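# Close the white door from inside until it latches

## Task

From inside the room, push the white door closed until its latch catches and keeps it shut. Disturb nothing else, and release everything so both grippers are empty, then back away from the door. The robot must stay upright and level; falling or ending tilted means failure. After the scene settles, for the final second neither arm (grippers included) nor the lift may touch anything, and the base may not touch any movable object such as a part, box, cart, lid or drawer.

## Robot and tools

ROBOT. The LinearBot has a base that can drive forward, sideways or turn in place. A vertical column about 1.7 m high carries a carriage whose height is set by lift_m. The carriage holds two identical six-joint arms (left and right), each ending in a two-finger gripper. Arm bases sit roughly 0.57 m + lift_m above the floor, and carriage parts extend about 0.15 m below them. A hand can reach 0.78 m from its shoulder but only about 0.38 m below the arm base. The hand is about 0.16 m long and 0.1 m wide (0.14 m when open). The parked arm pose is joints 1-6 = 0, 0.05, 0.05, 1.45, 0, 0. With both arms parked the footprint is about 0.85 m wide by 0.65 m long.

CAMERAS. carriage_camera is fixed on the carriage, faces forward and tilts about 20 degrees down. left_wrist_camera and right_wrist_camera look out past each hand's fingertips. Only the images reveal whether the robot is leaning.

FRAMES. All positions are in metres. In the base frame the origin is on the floor beneath the base centre, with x forward, y left and z up. left_hand and right_hand are reported in this frame, each as the point midway between that hand's finger pads. quat_wxyz gives hand orientation. The hand z axis runs along the fingers, and the fingers open along the hand y axis. The odometry frame is where the base frame was at the scene start. base_odometry counts wheel turns, so slip shows up as travel. Heading is in radians, positive to the left, within ±3.142.

move. A single call may carry an action plus a cameras list. Each key below is optional.
- base: an object with exactly one key. Each value is a relative offset from where the base last measured itself.
  - translate_m: metres, forward positive, range -2 to 2.
  - strafe_m: metres, left positive, range -2 to 2.
  - rotate_rad: radians, counter-clockwise positive, range -6.3 to 6.3.
- joints: one flat object keyed by joint name. Each value is an absolute target, not an offset.
  - lift_m: 0 to 1 m.
  - Per arm, prefixed left_ or right_:
    - joint1_rad: -2.617 to 3.054, yaw about vertical, 0 forward, positive left.
    - joint2_rad: 0 to 3.141, shoulder; 0 upper arm back and level, 1.57 upright, 3.14 forward and level.
    - joint3_rad: 0 to 3.141, elbow; 0 folded, 3.14 straight.
    - joint4_rad: -1.57 to 1.57, wrist pitch; positive lifts the fingertips.
    - joint5_rad: -1.57 to 1.57, wrist yaw; positive swings the fingertips right.
    - joint6_rad: -2.094 to 2.094, roll about the fingers; positive clockwise viewed from the forearm.
    - gripper_m: 0 to 0.093, the gap between the pads.
  - Joints left out may keep pushing toward their earlier targets.
- speeds: caps that apply to this action only.
  - translate_m and strafe_m: 0.02 to 0.5 m/s.
  - rotate_rad: 0.05 to 1.57 rad/s.
  - lift_m: 0.08 to 0.25 m/s.
  - The highest value in each range is the default.
- min_time_s: 0.1 to 8 s, a floor on how long each arm and gripper motion takes. Using it smooths the path.
All motions in one action start together. No action may exceed 15 s, and a base move times out after 14 s. Unknown keys make the call invalid. Values outside a range get the call refused, and later move, wait and finished_scene calls in that same reply are then skipped.

wait takes seconds (0 to 10) and optional cameras. The robot just keeps its last command during the wait.

zoom_image takes camera and region [x0, y0, x1, y1] in pixels, measured from the top-left corner, at most 504x504. It enlarges a camera's latest image.

read_manual returns only licence texts.

finished_scene takes scene, the current scene's number, and ends that scene irreversibly. Only call it once the door is latched and the robot is clear.

RESULTS.
- The move line reads done, or otherwise the worst status among the motions.
- base_status and joint_status show how each motion ended:
  - done: for the base, the wheels turned the full amount, even if they slipped.
  - off_target: came to rest short of the target and may still be pushing.
  - contact_stop or time_out: the target is dropped and the joint or base holds where it stopped.
  - not_followed: a self-collision check blocked that arm's targets.
  - limit_stop_at_motor_heat: the arm stopped because it overheated.
- on_its_own lists motion you did not command.
- motor_effort gives each motor's output as a percentage, with the peak in brackets. These readings are rough. If lift effort keeps falling while the lift lowers, a hand is resting on something.
- Joint torques are in N m. Joints 1 to 3 wrap at ±28.
- Motor temperatures are listed per arm. A MOTOR HOT line appears at 75 °C. At 100 °C that arm goes limp for 30-60 s.

CAUTIONS.
- The base detects contact only at the wheels, so arms can bend against the door without the base stopping. Arms have no contact stop and will keep pressing.
- Hand readings are approximate, and the true hand usually sits lower.
- Joint targets can fall short because of friction.
- Push the door smoothly and moderately so it does not slam. Avoid hard shoves, sudden stops, a high carriage and outstretched arms that could tip the robot.
- Never let the two arms strike or press on each other.
- If the robot is pinned after a stop, driving about 0.2 m back the way it came usually frees it.
- Do not leave an arm extended for long, or it will overheat; park it.
- At the end, open both grippers well past their current reading and fold the arms in. Check that the arms, lift and base touch nothing movable.
- Simulated time keeps running while you think, and the robot holds its last command meanwhile.

Each tool is called after "Call:" by a JSON object that holds its "fn" and its "kwargs".

## Session

Call:
{"fn": "move", "kwargs": {}}

Scene clock: 0.00 s.
Joint torques (N m): no reading
Motor temperatures (°C): left_arm=[30 32 35 29 27 30 27] | right_arm=[31 32 33 29 29 29 31]
base_odometry: x=+0.000 y=+0.000 heading=+0.000
base_status: not commanded
joint_positions: lift_m=+0.300 left_joint1_rad=-0.004 left_joint2_rad=+0.044 left_joint3_rad=+0.038 left_joint4_rad=+1.478 left_joint5_rad=-0.003 left_joint6_rad=-0.042 left_gripper_m=+0.09396 right_joint1_rad=-0.020 right_joint2_rad=+0.054 right_joint3_rad=+0.039 right_joint4_rad=+1.497 right_joint5_rad=+0.020 right_joint6_rad=+0.048 right_gripper_m=+0.09396
joint_status: not commanded
motor_effort: lift_m=+18 drive_wheels=-1
left_hand: x=+0.2410 y=+0.2976 z=+1.3090 quat_wxyz=(+0.999, -0.002, +0.049, -0.023) (m; base frame)
right_hand: x=+0.2394 y=-0.3011 z=+1.3095 quat_wxyz=(+0.999, +0.011, +0.045, +0.013) (m; base frame)
pictures: carriage_camera, left_wrist_camera, right_wrist_camera
Images, in order (width x height): carriage_camera 672x504, left_wrist_camera 672x504, right_wrist_camera 672x504.

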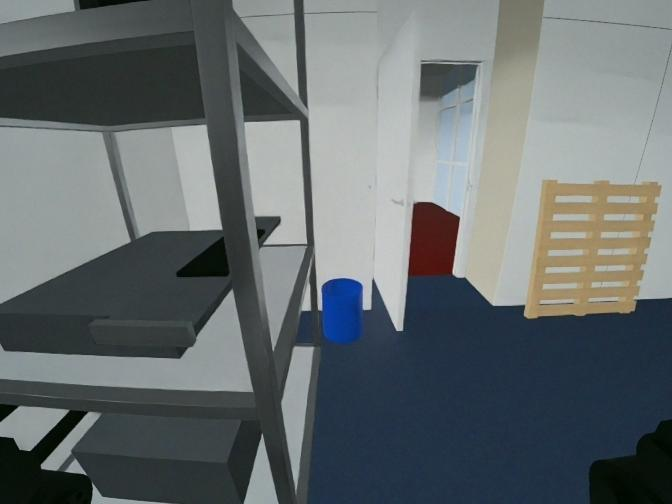

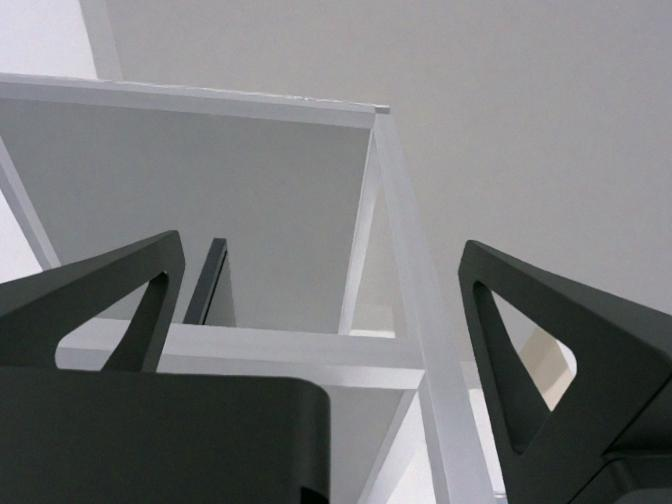

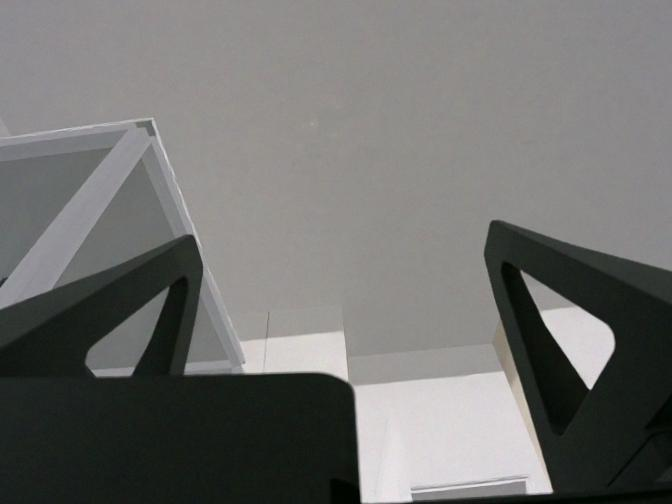

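Call:
{"fn": "move", "kwargs": {"base": {"strafe_m": -0.65}, "cameras": ["carriage_camera"]}}

Call:
{"fn": "move", "kwargs": {"base": {"translate_m": 0.7}, "cameras": ["carriage_camera"]}}

Scene clock: 40.70 s.
Joint torques (N m): left_arm=[-0.2 4.03 5.55 -0.21 0.11 0.04] | right_arm=[-0.12 4.01 5.71 -0.28 -0.11 -0.05]
move: done
base_odometry: x=-0.001 y=-0.650 heading=-0.001
base_status: done
joint_positions: lift_m=+0.300 left_joint1_rad=-0.003 left_joint2_rad=+0.044 left_joint3_rad=+0.038 left_joint4_rad=+1.478 left_joint5_rad=-0.003 left_joint6_rad=-0.042 left_gripper_m=+0.09396 right_joint1_rad=-0.019 right_joint2_rad=+0.054 right_joint3_rad=+0.039 right_joint4_rad=+1.497 right_joint5_rad=+0.020 right_joint6_rad=+0.048 right_gripper_m=+0.09396
motor_effort: lift_m=+18(18) drive_wheels=-2(20)
left_hand: x=+0.2410 y=+0.2976 z=+1.3090 quat_wxyz=(+0.999, -0.002, +0.049, -0.022) (m; base frame)
right_hand: x=+0.2394 y=-0.3010 z=+1.3095 quat_wxyz=(+0.999, +0.011, +0.045, +0.014) (m; base frame)
pictures: carriage_camera

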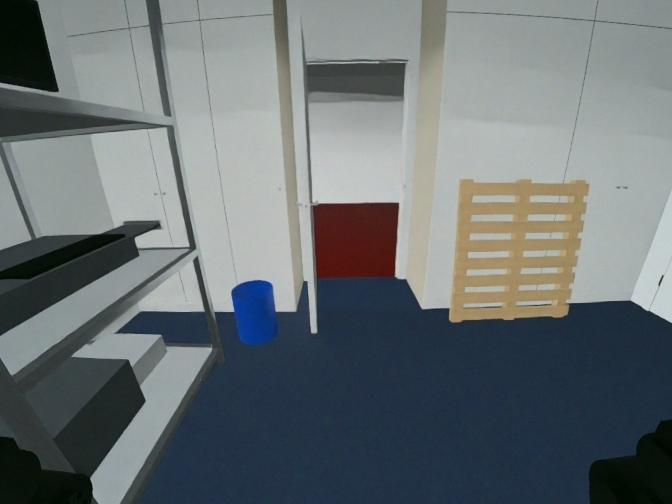

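Scene clock: 44.40 s.
Joint torques (N m): left_arm=[-0.23 4.19 5.57 -0.15 0.12 0.05] | right_arm=[-0.16 3.92 5.75 -0.25 -0.08 -0.05]
move: done
base_odometry: x=+0.699 y=-0.651 heading=-0.001
base_status: done
joint_positions: lift_m=+0.300 left_joint1_rad=-0.003 left_joint2_rad=+0.044 left_joint3_rad=+0.038 left_joint4_rad=+1.478 left_joint5_rad=-0.003 left_joint6_rad=-0.042 left_gripper_m=+0.09396 right_joint1_rad=-0.019 right_joint2_rad=+0.054 right_joint3_rad=+0.039 right_joint4_rad=+1.496 right_joint5_rad=+0.020 right_joint6_rad=+0.048 right_gripper_m=+0.09396
motor_effort: lift_m=+18(18) drive_wheels=+4(14)
left_hand: x=+0.2410 y=+0.2976 z=+1.3090 quat_wxyz=(+0.999, -0.002, +0.049, -0.022) (m; base frame)
right_hand: x=+0.2396 y=-0.3010 z=+1.3095 quat_wxyz=(+0.999, +0.011, +0.045, +0.014) (m; base frame)
pictures: carriage_camera

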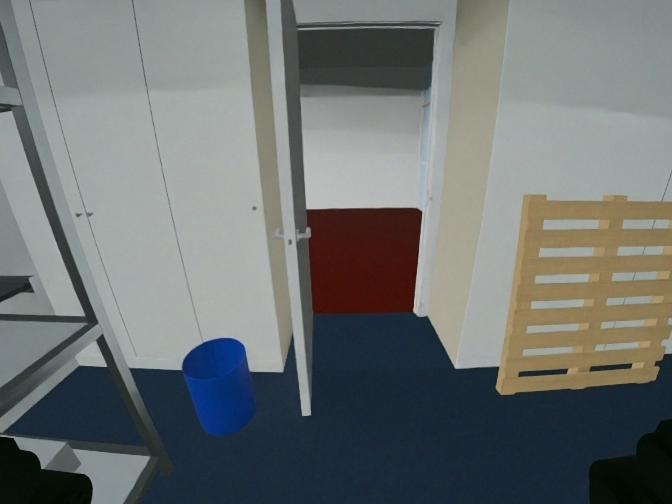

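Call:
{"fn": "move", "kwargs": {"base": {"strafe_m": -0.026}, "joints": {"lift_m": 0.15, "left_joint1_rad": 0, "left_joint2_rad": 1.9, "left_joint3_rad": 1.6, "left_joint4_rad": 0.3, "left_joint5_rad": 0, "left_joint6_rad": 0, "left_gripper_m": 0}, "min_time_s": 2.5}}

Call:
{"fn": "move", "kwargs": {"base": {"translate_m": 0.35}}}

Scene clock: 72.17 s.
Joint torques (N m): left_arm=[0.13 -10.69 9.77 1.84 0.14 0.18] | right_arm=[-0.17 3.99 5.76 -0.28 -0.1 -0.06]
Motor temperatures (°C): left_arm=[30 34 40 29 27 30 27] | right_arm=[31 34 35 29 29 29 31]
move: done
base_odometry: x=+0.700 y=-0.677 heading=-0.001
base_status: done
joint_positions: lift_m=+0.150 left_joint1_rad=-0.003 left_joint2_rad=+1.891 left_joint3_rad=+1.571 left_joint4_rad=+0.313 left_joint5_rad=-0.003 left_joint6_rad=-0.012 left_gripper_m=+0.00059 right_joint1_rad=-0.019 right_joint2_rad=+0.054 right_joint3_rad=+0.039 right_joint4_rad=+1.496 right_joint5_rad=+0.020 right_joint6_rad=+0.048 right_gripper_m=+0.09396
joint_status: all done
motor_effort: lift_m=+18(19) drive_wheels=+1(9)
left_hand: x=+0.8156 y=+0.2959 z=+1.0726 quat_wxyz=(+0.704, -0.004, +0.710, -0.004) (m; base frame)
right_hand: x=+0.2396 y=-0.3010 z=+1.1594 quat_wxyz=(+0.999, +0.011, +0.045, +0.014) (m; base frame)
pictures: carriage_camera, left_wrist_camera, right_wrist_camera

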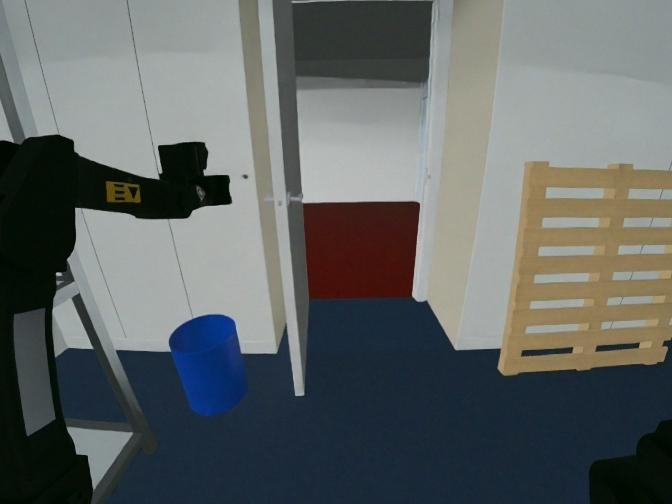

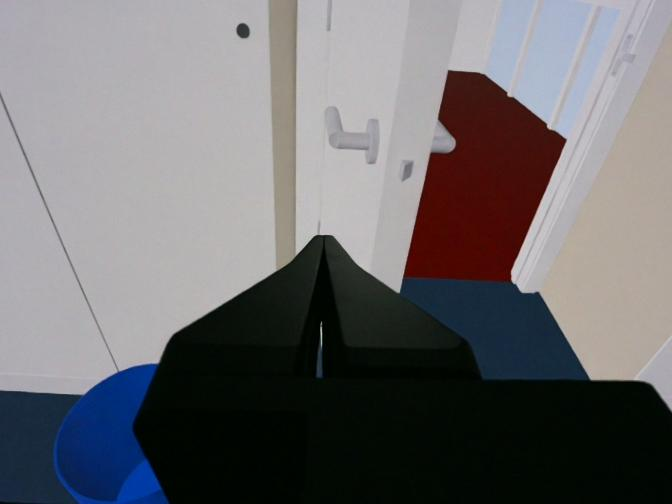

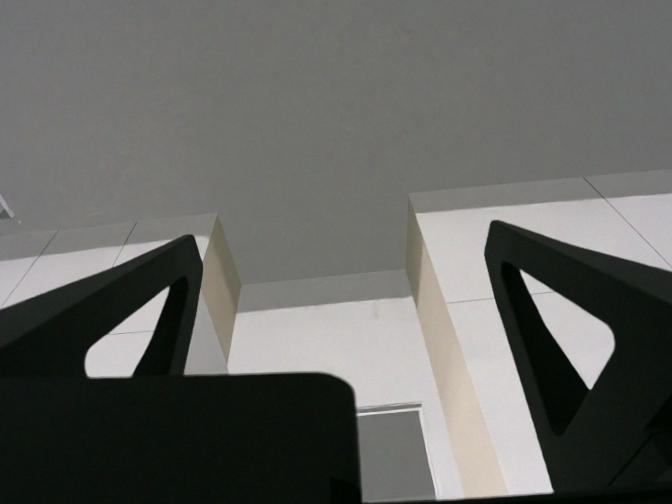

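Scene clock: 74.90 s.
Joint torques (N m): left_arm=[0.09 -10.85 9.72 1.93 0.12 0.15] | right_arm=[-0.12 4 5.76 -0.29 -0.09 -0.06]
move: done
base_odometry: x=+1.050 y=-0.677 heading=-0.001
base_status: done
joint_positions: lift_m=+0.150 left_joint1_rad=-0.003 left_joint2_rad=+1.893 left_joint3_rad=+1.572 left_joint4_rad=+0.306 left_joint5_rad=-0.003 left_joint6_rad=-0.011 left_gripper_m=+0.00059 right_joint1_rad=-0.019 right_joint2_rad=+0.054 right_joint3_rad=+0.039 right_joint4_rad=+1.495 right_joint5_rad=+0.020 right_joint6_rad=+0.048 right_gripper_m=+0.09396
motor_effort: lift_m=+18(19) drive_wheels=-1(15)
left_hand: x=+0.8160 y=+0.2959 z=+1.0701 quat_wxyz=(+0.702, -0.004, +0.713, -0.004) (m; base frame)
right_hand: x=+0.2398 y=-0.3010 z=+1.1594 quat_wxyz=(+0.999, +0.011, +0.045, +0.014) (m; base frame)
pictures: carriage_camera, left_wrist_camera, right_wrist_camera

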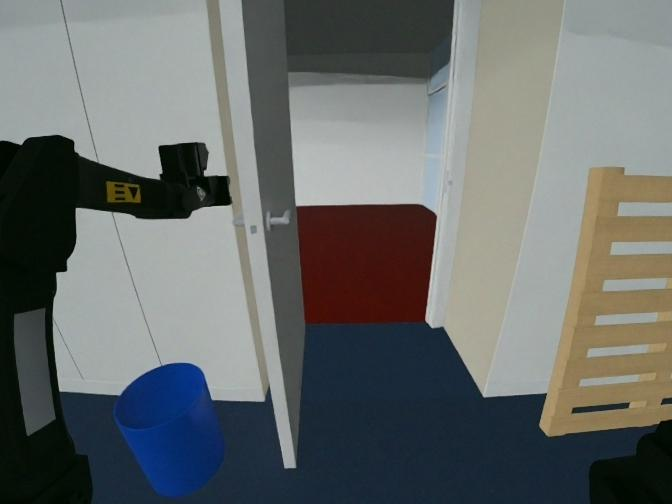

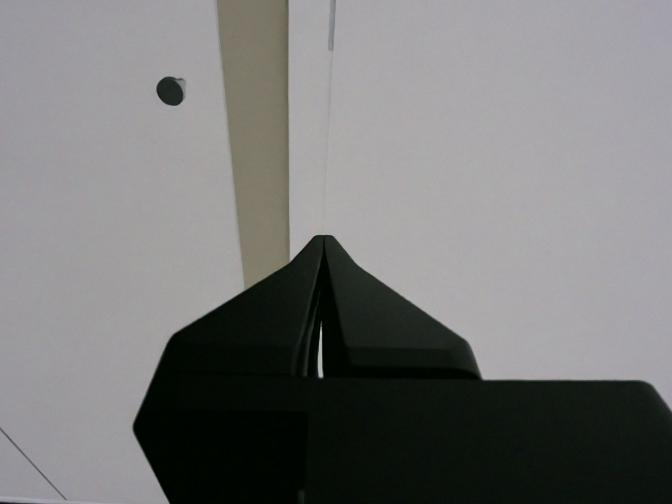

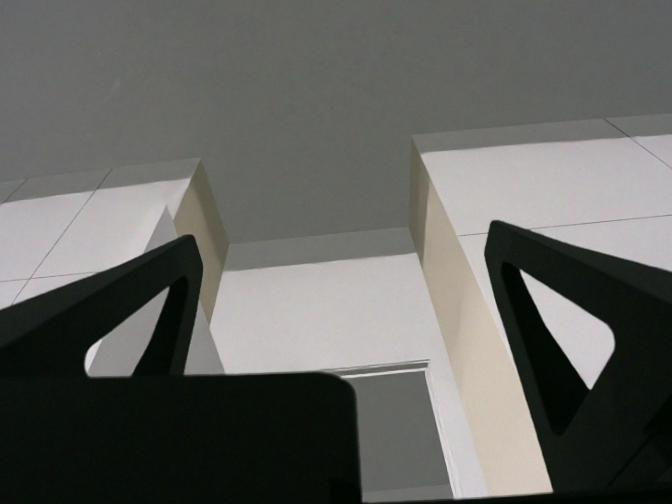

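Call:
{"fn": "move", "kwargs": {"base": {"translate_m": 0.2}, "speeds": {"translate_m": 0.2}, "cameras": ["carriage_camera"]}}

Call:
{"fn": "move", "kwargs": {"base": {"strafe_m": -0.3}, "speeds": {"strafe_m": 0.1}}}

Scene clock: 89.47 s.
Joint torques (N m): left_arm=[0.03 -10.92 9.61 1.96 0.11 0.16] | right_arm=[-0.17 3.99 5.83 -0.28 -0.1 -0.06]
Motor temperatures (°C): left_arm=[30 37 42 34 27 30 27] | right_arm=[31 34 35 29 29 29 31]
move: done
base_odometry: x=+1.250 y=-0.678 heading=-0.002
base_status: done
joint_positions: lift_m=+0.150 left_joint1_rad=-0.003 left_joint2_rad=+1.894 left_joint3_rad=+1.572 left_joint4_rad=+0.304 left_joint5_rad=-0.003 left_joint6_rad=-0.011 left_gripper_m=+0.00059 right_joint1_rad=-0.019 right_joint2_rad=+0.054 right_joint3_rad=+0.039 right_joint4_rad=+1.496 right_joint5_rad=+0.020 right_joint6_rad=+0.048 right_gripper_m=+0.09396
motor_effort: lift_m=+18(19) drive_wheels=-1(12)
left_hand: x=+0.8163 y=+0.2959 z=+1.0689 quat_wxyz=(+0.700, -0.004, +0.714, -0.004) (m; base frame)
right_hand: x=+0.2397 y=-0.3010 z=+1.1594 quat_wxyz=(+0.999, +0.011, +0.045, +0.014) (m; base frame)
pictures: carriage_camera

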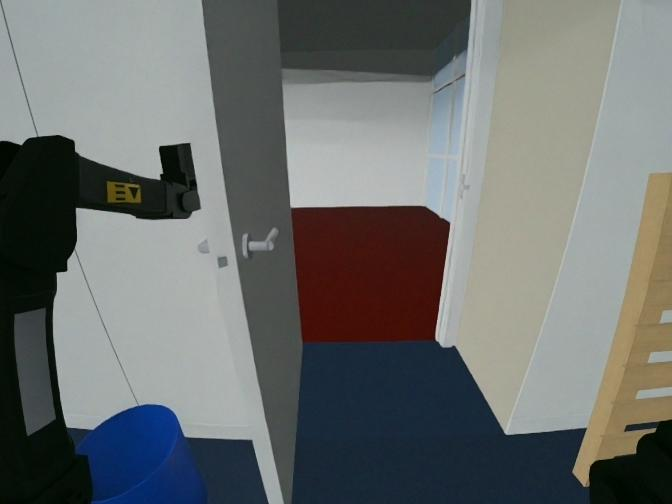

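Scene clock: 93.17 s.
Joint torques (N m): left_arm=[-0.27 -10.97 9.76 1.92 0.26 0.04] | right_arm=[-0.29 3.96 5.81 -0.27 -0.1 -0.04]
move: done
base_odometry: x=+1.249 y=-0.978 heading=-0.001
base_status: done
joint_positions: lift_m=+0.150 left_joint1_rad=+0.001 left_joint2_rad=+1.894 left_joint3_rad=+1.573 left_joint4_rad=+0.304 left_joint5_rad=-0.013 left_joint6_rad=+0.001 left_gripper_m=+0.00058 right_joint1_rad=-0.019 right_joint2_rad=+0.054 right_joint3_rad=+0.039 right_joint4_rad=+1.496 right_joint5_rad=+0.020 right_joint6_rad=+0.048 right_gripper_m=+0.09396
motor_effort: lift_m=+18(19) drive_wheels=+0(14)
left_hand: x=+0.8163 y=+0.2996 z=+1.0695 quat_wxyz=(+0.701, -0.004, +0.713, +0.005) (m; base frame)
right_hand: x=+0.2397 y=-0.3010 z=+1.1594 quat_wxyz=(+0.999, +0.011, +0.045, +0.014) (m; base frame)
pictures: carriage_camera, left_wrist_camera, right_wrist_camera

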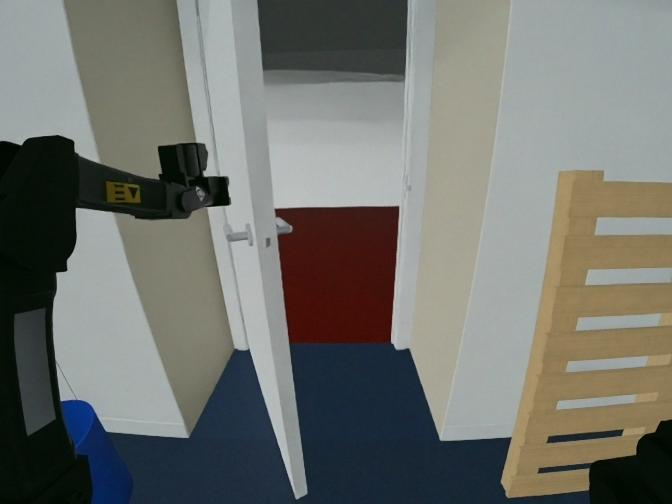

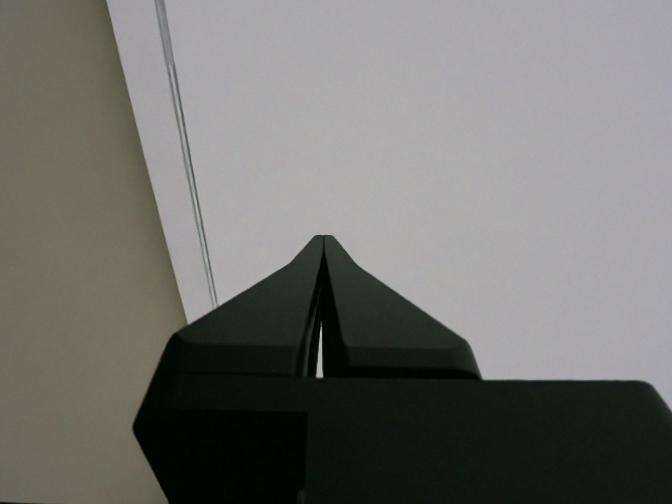

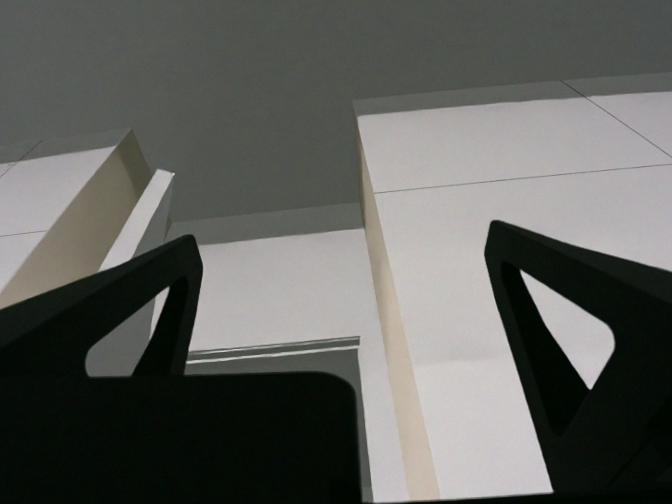

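Call:
{"fn": "move", "kwargs": {"base": {"strafe_m": -0.09}, "speeds": {"strafe_m": 0.1}, "cameras": []}}

Call:
{"fn": "move", "kwargs": {"base": {"translate_m": 0.3}, "speeds": {"translate_m": 0.1}}}

Call:
{"fn": "move", "kwargs": {"joints": {"left_joint1_rad": -0.45}, "min_time_s": 4}}

Scene clock: 101.30 s.
Joint torques (N m): left_arm=[-0.49 -10.99 9.57 1.93 0.21 0.06] | right_arm=[-0.18 4 5.76 -0.28 -0.09 -0.06]
move: done
base_odometry: x=+1.249 y=-1.068 heading=-0.001
base_status: done
joint_positions: lift_m=+0.150 left_joint1_rad=+0.005 left_joint2_rad=+1.894 left_joint3_rad=+1.573 left_joint4_rad=+0.303 left_joint5_rad=-0.014 left_joint6_rad=+0.000 left_gripper_m=+0.00058 right_joint1_rad=-0.019 right_joint2_rad=+0.054 right_joint3_rad=+0.039 right_joint4_rad=+1.496 right_joint5_rad=+0.020 right_joint6_rad=+0.048 right_gripper_m=+0.09396
motor_effort: lift_m=+18(19) drive_wheels=+0(12)
left_hand: x=+0.8163 y=+0.3024 z=+1.0695 quat_wxyz=(+0.701, -0.007, +0.714, +0.007) (m; base frame)
right_hand: x=+0.2397 y=-0.3010 z=+1.1594 quat_wxyz=(+0.999, +0.011, +0.045, +0.014) (m; base frame)
pictures: none

Scene clock: 104.97 s.
Joint torques (N m): left_arm=[-0.73 -10.93 9.62 1.95 0.24 0.05] | right_arm=[-0.16 3.93 5.7 -0.29 -0.1 -0.05]
move: done
base_odometry: x=+1.549 y=-1.069 heading=-0.002
base_status: done
joint_positions: lift_m=+0.150 left_joint1_rad=+0.007 left_joint2_rad=+1.894 left_joint3_rad=+1.573 left_joint4_rad=+0.302 left_joint5_rad=-0.015 left_joint6_rad=+0.000 left_gripper_m=+0.00058 right_joint1_rad=-0.019 right_joint2_rad=+0.054 right_joint3_rad=+0.039 right_joint4_rad=+1.496 right_joint5_rad=+0.020 right_joint6_rad=+0.048 right_gripper_m=+0.09396
motor_effort: lift_m=+18(19) drive_wheels=-1(11)
left_hand: x=+0.8163 y=+0.3037 z=+1.0693 quat_wxyz=(+0.700, -0.008, +0.714, +0.007) (m; base frame)
right_hand: x=+0.2397 y=-0.3010 z=+1.1594 quat_wxyz=(+0.999, +0.011, +0.045, +0.014) (m; base frame)
pictures: carriage_camera, left_wrist_camera, right_wrist_camera

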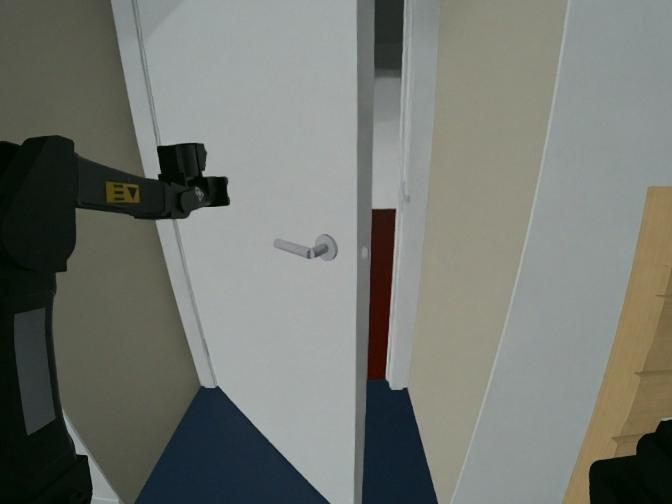

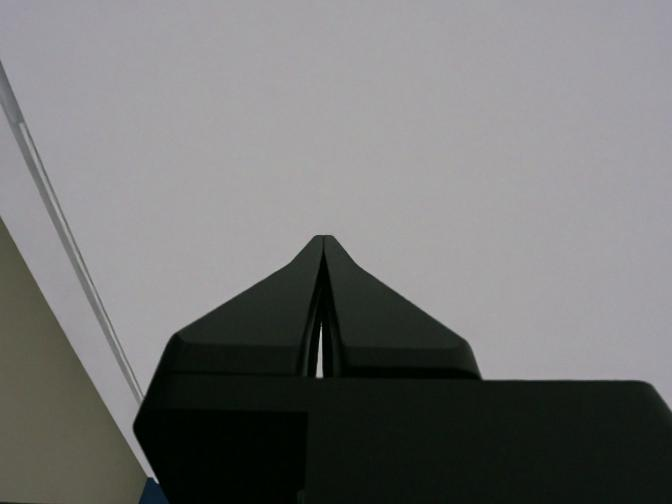

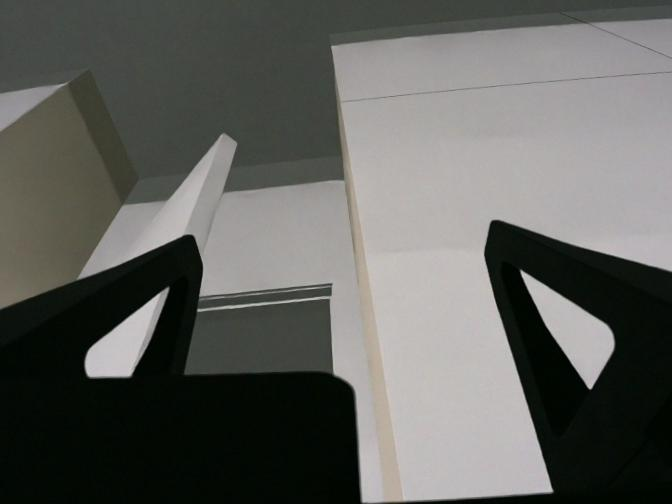

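Scene clock: 109.27 s.
Joint torques (N m): left_arm=[-0.62 -10.95 9.62 1.95 0.26 0.05] | right_arm=[-0.21 3.96 5.78 -0.27 -0.11 -0.04]
move: done
base_odometry: x=+1.549 y=-1.069 heading=-0.002
joint_positions: lift_m=+0.150 left_joint1_rad=-0.443 left_joint2_rad=+1.894 left_joint3_rad=+1.573 left_joint4_rad=+0.301 left_joint5_rad=-0.014 left_joint6_rad=+0.000 left_gripper_m=+0.00058 right_joint1_rad=-0.019 right_joint2_rad=+0.054 right_joint3_rad=+0.039 right_joint4_rad=+1.496 right_joint5_rad=+0.020 right_joint6_rad=+0.048 right_gripper_m=+0.09396
joint_status: all done
motor_effort: lift_m=+18(19) drive_wheels=+4(5)
left_hand: x=+0.7593 y=+0.0416 z=+1.0690 quat_wxyz=(+0.684, +0.152, +0.698, -0.149) (m; base frame)
right_hand: x=+0.2397 y=-0.3010 z=+1.1594 quat_wxyz=(+0.999, +0.011, +0.045, +0.014) (m; base frame)
pictures: carriage_camera, left_wrist_camera, right_wrist_camera

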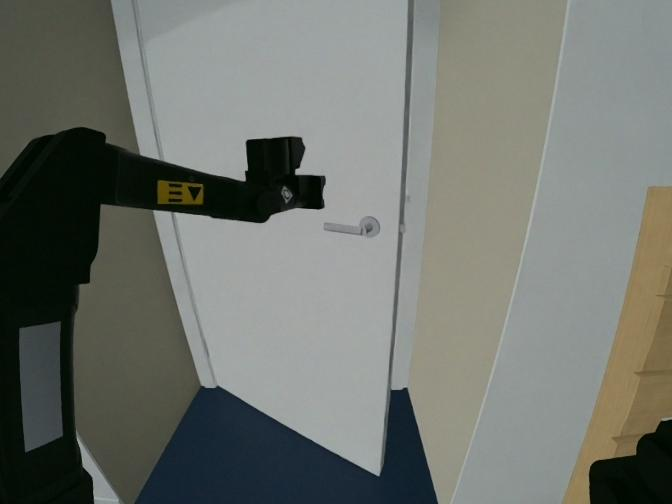

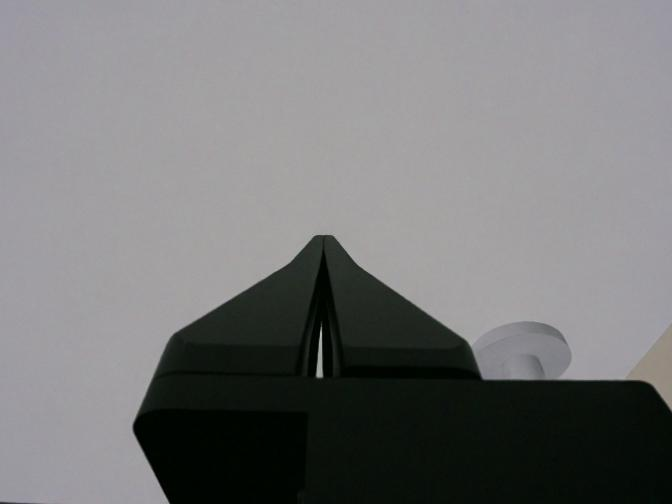

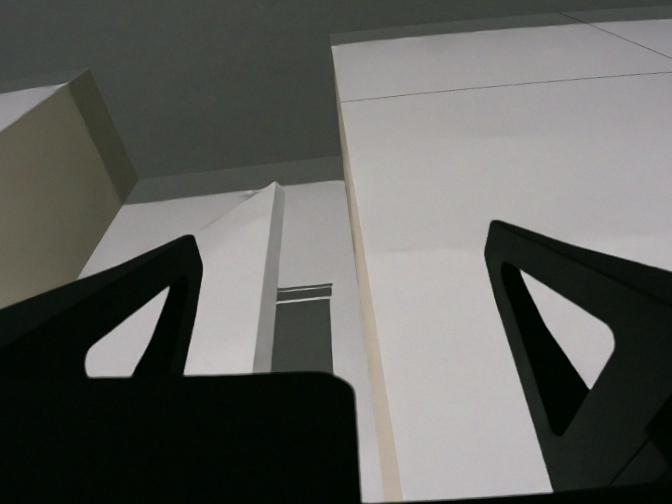

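Call:
{"fn": "move", "kwargs": {"base": {"translate_m": -0.25}, "speeds": {"translate_m": 0.3}, "cameras": []}}

Call:
{"fn": "move", "kwargs": {"base": {"strafe_m": 0.25}, "joints": {"left_joint1_rad": 0, "left_joint2_rad": 0.05, "left_joint3_rad": 0.05, "left_joint4_rad": 1.45, "left_joint5_rad": 0, "left_joint6_rad": 0, "right_joint1_rad": 0, "right_joint2_rad": 2.2, "right_joint3_rad": 1.95, "right_joint4_rad": 0.25, "right_joint5_rad": 0, "right_joint6_rad": 0, "right_gripper_m": 0}, "min_time_s": 2.5}}

Scene clock: 126.93 s.
Joint torques (N m): left_arm=[-0.49 -10.99 9.59 1.99 0.24 0.03] | right_arm=[-0.16 4.03 5.81 -0.29 -0.09 -0.06]
Motor temperatures (°C): left_arm=[30 44 44 36 28 30 28] | right_arm=[31 34 36 29 29 29 31]
move: done
base_odometry: x=+1.299 y=-1.068 heading=-0.002
base_status: done
joint_positions: lift_m=+0.150 left_joint1_rad=-0.447 left_joint2_rad=+1.894 left_joint3_rad=+1.573 left_joint4_rad=+0.301 left_joint5_rad=-0.013 left_joint6_rad=+0.000 left_gripper_m=+0.00058 right_joint1_rad=-0.019 right_joint2_rad=+0.054 right_joint3_rad=+0.039 right_joint4_rad=+1.496 right_joint5_rad=+0.020 right_joint6_rad=+0.048 right_gripper_m=+0.09396
motor_effort: lift_m=+19(19) drive_wheels=+0(10)
left_hand: x=+0.7583 y=+0.0395 z=+1.0690 quat_wxyz=(+0.684, +0.154, +0.698, -0.151) (m; base frame)
right_hand: x=+0.2396 y=-0.3010 z=+1.1594 quat_wxyz=(+0.999, +0.011, +0.045, +0.014) (m; base frame)
pictures: none

Scene clock: 129.77 s.
Joint torques (N m): left_arm=[0.49 3 4.64 0.06 0.24 0.04] | right_arm=[0.46 -12.01 10.66 2.16 -0.18 -0.14]
move: done
base_odometry: x=+1.300 y=-0.818 heading=-0.001
base_status: done
joint_positions: lift_m=+0.150 left_joint1_rad=-0.007 left_joint2_rad=+0.057 left_joint3_rad=+0.058 left_joint4_rad=+1.434 left_joint5_rad=-0.011 left_joint6_rad=+0.000 left_gripper_m=+0.00058 right_joint1_rad=-0.007 right_joint2_rad=+2.188 right_joint3_rad=+1.921 right_joint4_rad=+0.260 right_joint5_rad=+0.012 right_joint6_rad=+0.009 right_gripper_m=+0.00009
joint_status: all done
motor_effort: lift_m=+18(19) drive_wheels=+0(11)
left_hand: x=+0.2501 y=+0.2988 z=+1.1630 quat_wxyz=(+0.998, -0.005, +0.068, -0.003) (m; base frame)
right_hand: x=+0.8860 y=-0.3042 z=+1.0506 quat_wxyz=(+0.704, +0.010, +0.710, -0.004) (m; base frame)
pictures: carriage_camera, left_wrist_camera, right_wrist_camera

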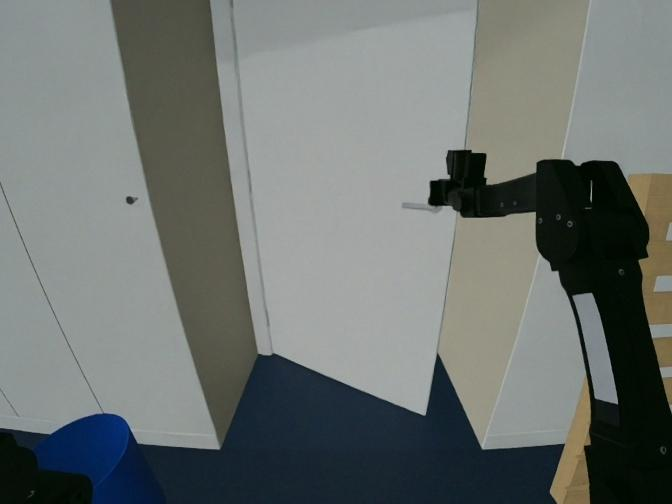

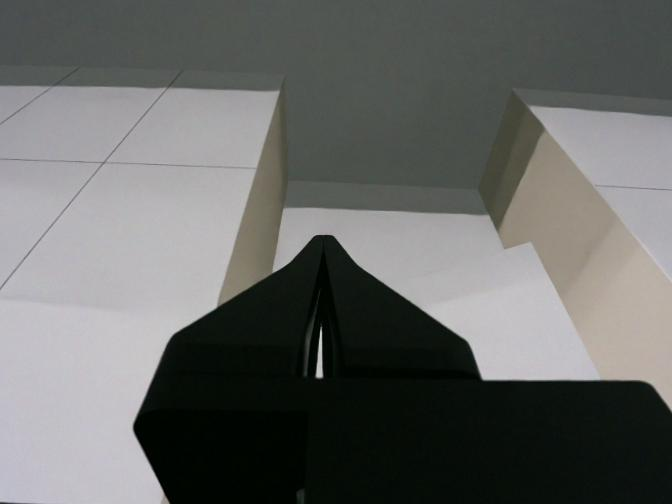

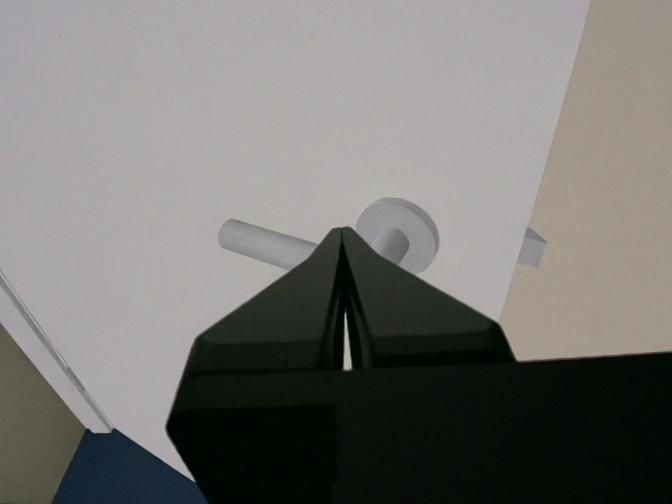

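Call:
{"fn": "move", "kwargs": {"base": {"translate_m": 0.45}, "speeds": {"translate_m": 0.1}}}

Scene clock: 142.77 s.
Joint torques (N m): left_arm=[0.34 3.04 4.64 -0.05 0.24 0.08] | right_arm=[-0.92 -12.33 10.54 2.22 0.06 -0.13]
Motor temperatures (°C): left_arm=[30 40 43 34 28 30 28] | right_arm=[31 42 38 32 29 29 31]
move: done
base_odometry: x=+1.750 y=-0.819 heading=-0.001
base_status: done
joint_positions: lift_m=+0.150 left_joint1_rad=-0.007 left_joint2_rad=+0.057 left_joint3_rad=+0.058 left_joint4_rad=+1.441 left_joint5_rad=-0.011 left_joint6_rad=+0.000 left_gripper_m=+0.00058 right_joint1_rad=+0.009 right_joint2_rad=+2.189 right_joint3_rad=+1.924 right_joint4_rad=+0.252 right_joint5_rad=-0.013 right_joint6_rad=+0.008 right_gripper_m=+0.00008
motor_effort: lift_m=+18(19) drive_wheels=-1(13)
left_hand: x=+0.2484 y=+0.2988 z=+1.1632 quat_wxyz=(+0.998, -0.005, +0.065, -0.003) (m; base frame)
right_hand: x=+0.8862 y=-0.2892 z=+1.0497 quat_wxyz=(+0.702, -0.005, +0.712, +0.010) (m; base frame)
pictures: carriage_camera, left_wrist_camera, right_wrist_camera

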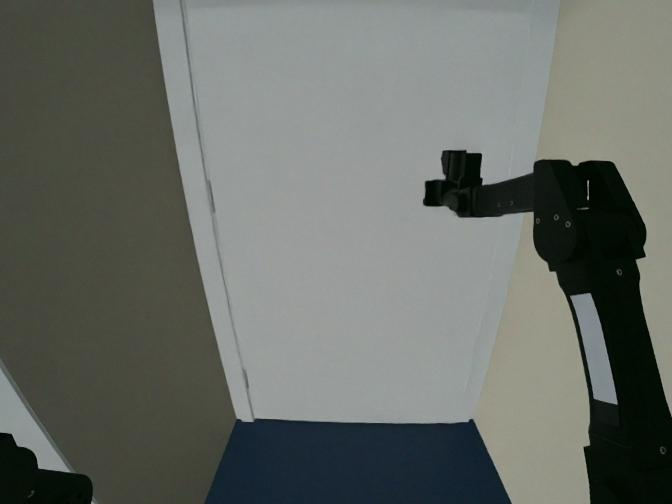

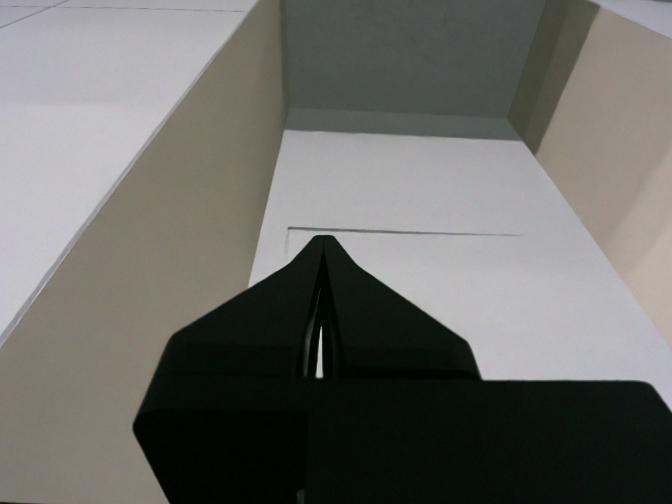

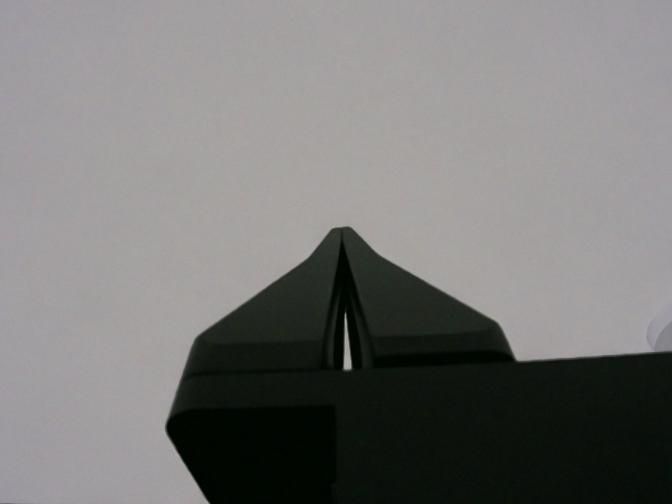

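Call:
{"fn": "move", "kwargs": {"base": {"translate_m": 0.12}, "speeds": {"translate_m": 0.06}}}

Scene clock: 151.87 s.
Joint torques (N m): left_arm=[0.35 3.33 4.72 -0.11 0.23 0.06] | right_arm=[-1.16 6.06 10.1 7.65 0 -0.12]
Motor temperatures (°C): left_arm=[30 38 42 33 28 30 28] | right_arm=[31 44 39 37 29 29 31]
move: done
base_odometry: x=+1.869 y=-0.819 heading=-0.002
base_status: done
joint_positions: lift_m=+0.150 left_joint1_rad=-0.007 left_joint2_rad=+0.055 left_joint3_rad=+0.057 left_joint4_rad=+1.448 left_joint5_rad=-0.011 left_joint6_rad=+0.000 left_gripper_m=+0.00058 right_joint1_rad=+0.009 right_joint2_rad=+1.997 right_joint3_rad=+1.925 right_joint4_rad=-0.290 right_joint5_rad=-0.004 right_joint6_rad=+0.008 right_gripper_m=+0.00008
motor_effort: lift_m=+18(19) drive_wheels=+16(22)
left_hand: x=+0.2463 y=+0.2988 z=+1.1631 quat_wxyz=(+0.998, -0.005, +0.061, -0.003) (m; base frame)
right_hand: x=+0.8229 y=-0.2913 z=+1.0399 quat_wxyz=(+0.569, -0.001, +0.823, +0.006) (m; base frame)
pictures: carriage_camera, left_wrist_camera, right_wrist_camera

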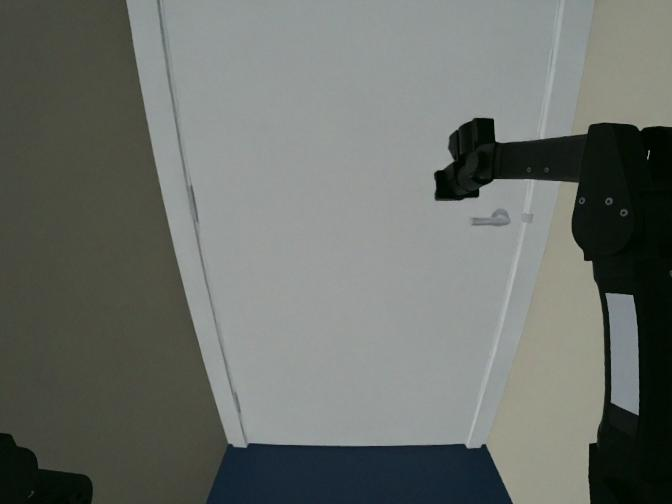

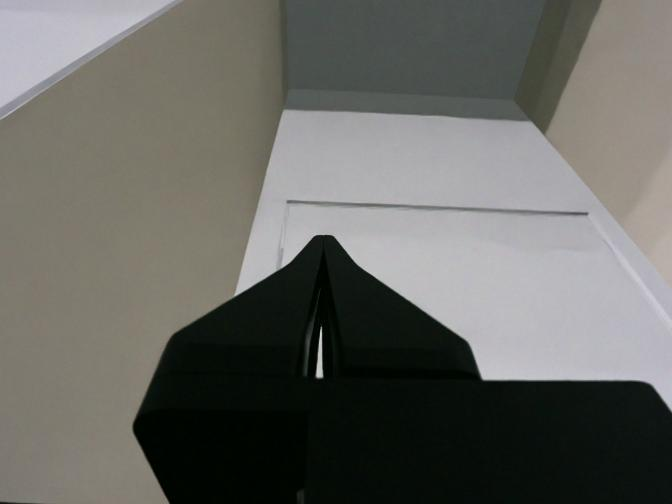

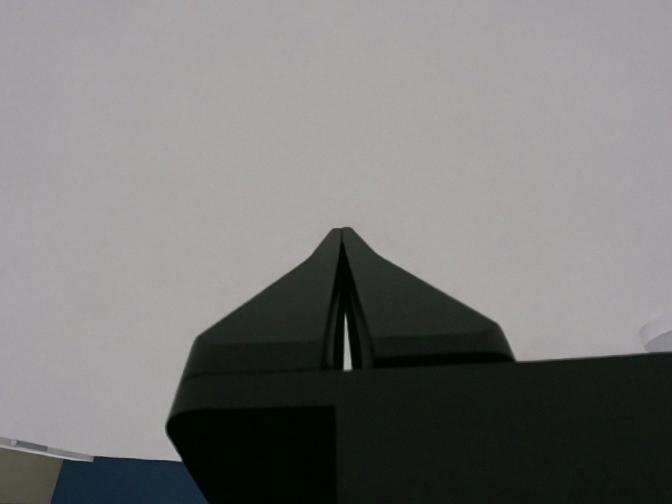

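Call:
{"fn": "zoom_image", "kwargs": {"camera": "carriage_camera", "region": [420, 100, 620, 300]}}

Call:
{"fn": "zoom_image", "kwargs": {"camera": "carriage_camera", "region": [420, 350, 570, 460]}}

Scaled by 2.520 from the camera's 672x504 image, which has a finer 960x720 frame.

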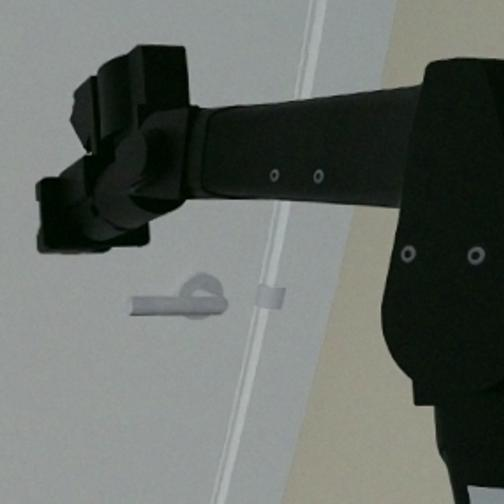

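Scaled by 3.360 from the camera's 672x504 image, which has a finer 960x720 frame.

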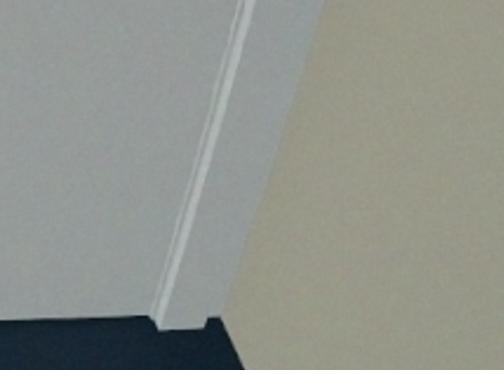

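Call:
{"fn": "move", "kwargs": {"base": {"translate_m": -0.2}, "speeds": {"translate_m": 0.1}}}

Call:
{"fn": "zoom_image", "kwargs": {"camera": "carriage_camera", "region": [420, 150, 570, 440]}}

Scene clock: 167.37 s.
Joint torques (N m): left_arm=[0.44 3.34 4.7 -0.11 0.25 0.07] | right_arm=[-0.95 -13.05 10.18 2.39 -0.09 -0.13]
Motor temperatures (°C): left_arm=[30 37 42 33 28 30 28] | right_arm=[31 42 40 66 29 29 31]
move: done
base_odometry: x=+1.669 y=-0.818 heading=-0.001
base_status: done
joint_positions: lift_m=+0.150 left_joint1_rad=-0.007 left_joint2_rad=+0.055 left_joint3_rad=+0.056 left_joint4_rad=+1.448 left_joint5_rad=-0.011 left_joint6_rad=+0.000 left_gripper_m=+0.00058 right_joint1_rad=+0.009 right_joint2_rad=+2.196 right_joint3_rad=+1.927 right_joint4_rad=+0.241 right_joint5_rad=+0.001 right_joint6_rad=+0.008 right_gripper_m=+0.00008
motor_effort: lift_m=+18(18) drive_wheels=-1(12)
left_hand: x=+0.2466 y=+0.2988 z=+1.1628 quat_wxyz=(+0.998, -0.005, +0.061, -0.003) (m; base frame)
right_hand: x=+0.8876 y=-0.2915 z=+1.0437 quat_wxyz=(+0.697, +0.000, +0.717, +0.005) (m; base frame)
pictures: carriage_camera, left_wrist_camera, right_wrist_camera

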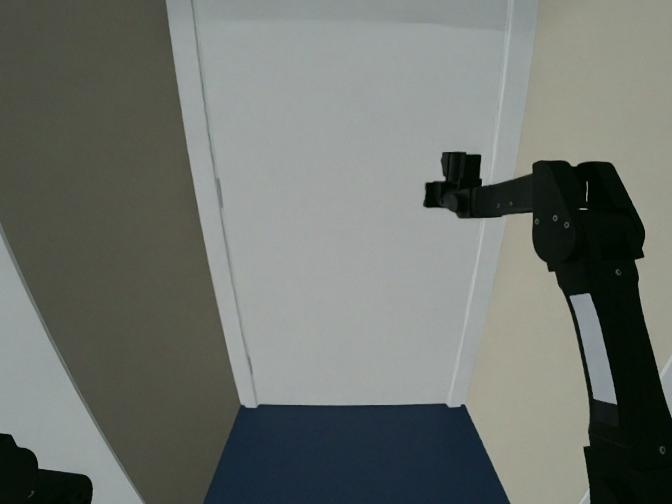

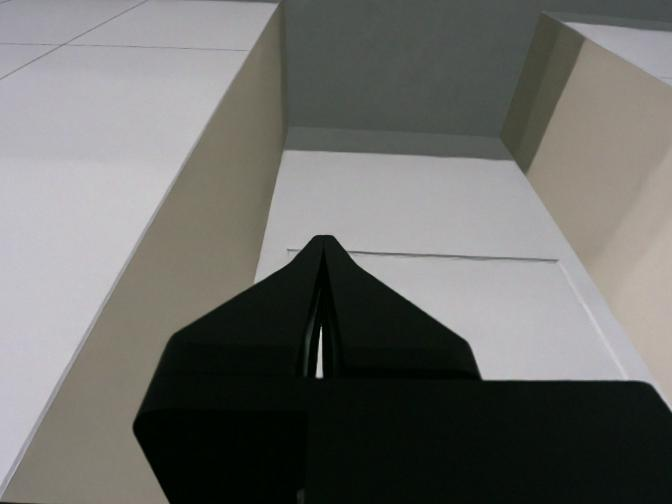

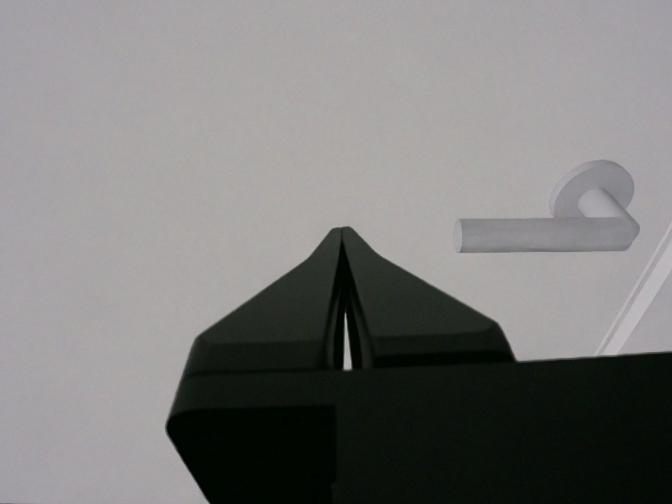

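Scaled by 1.738 from the camera's 672x504 image, which has a finer 960x720 frame.

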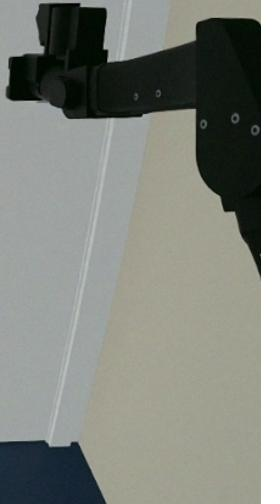

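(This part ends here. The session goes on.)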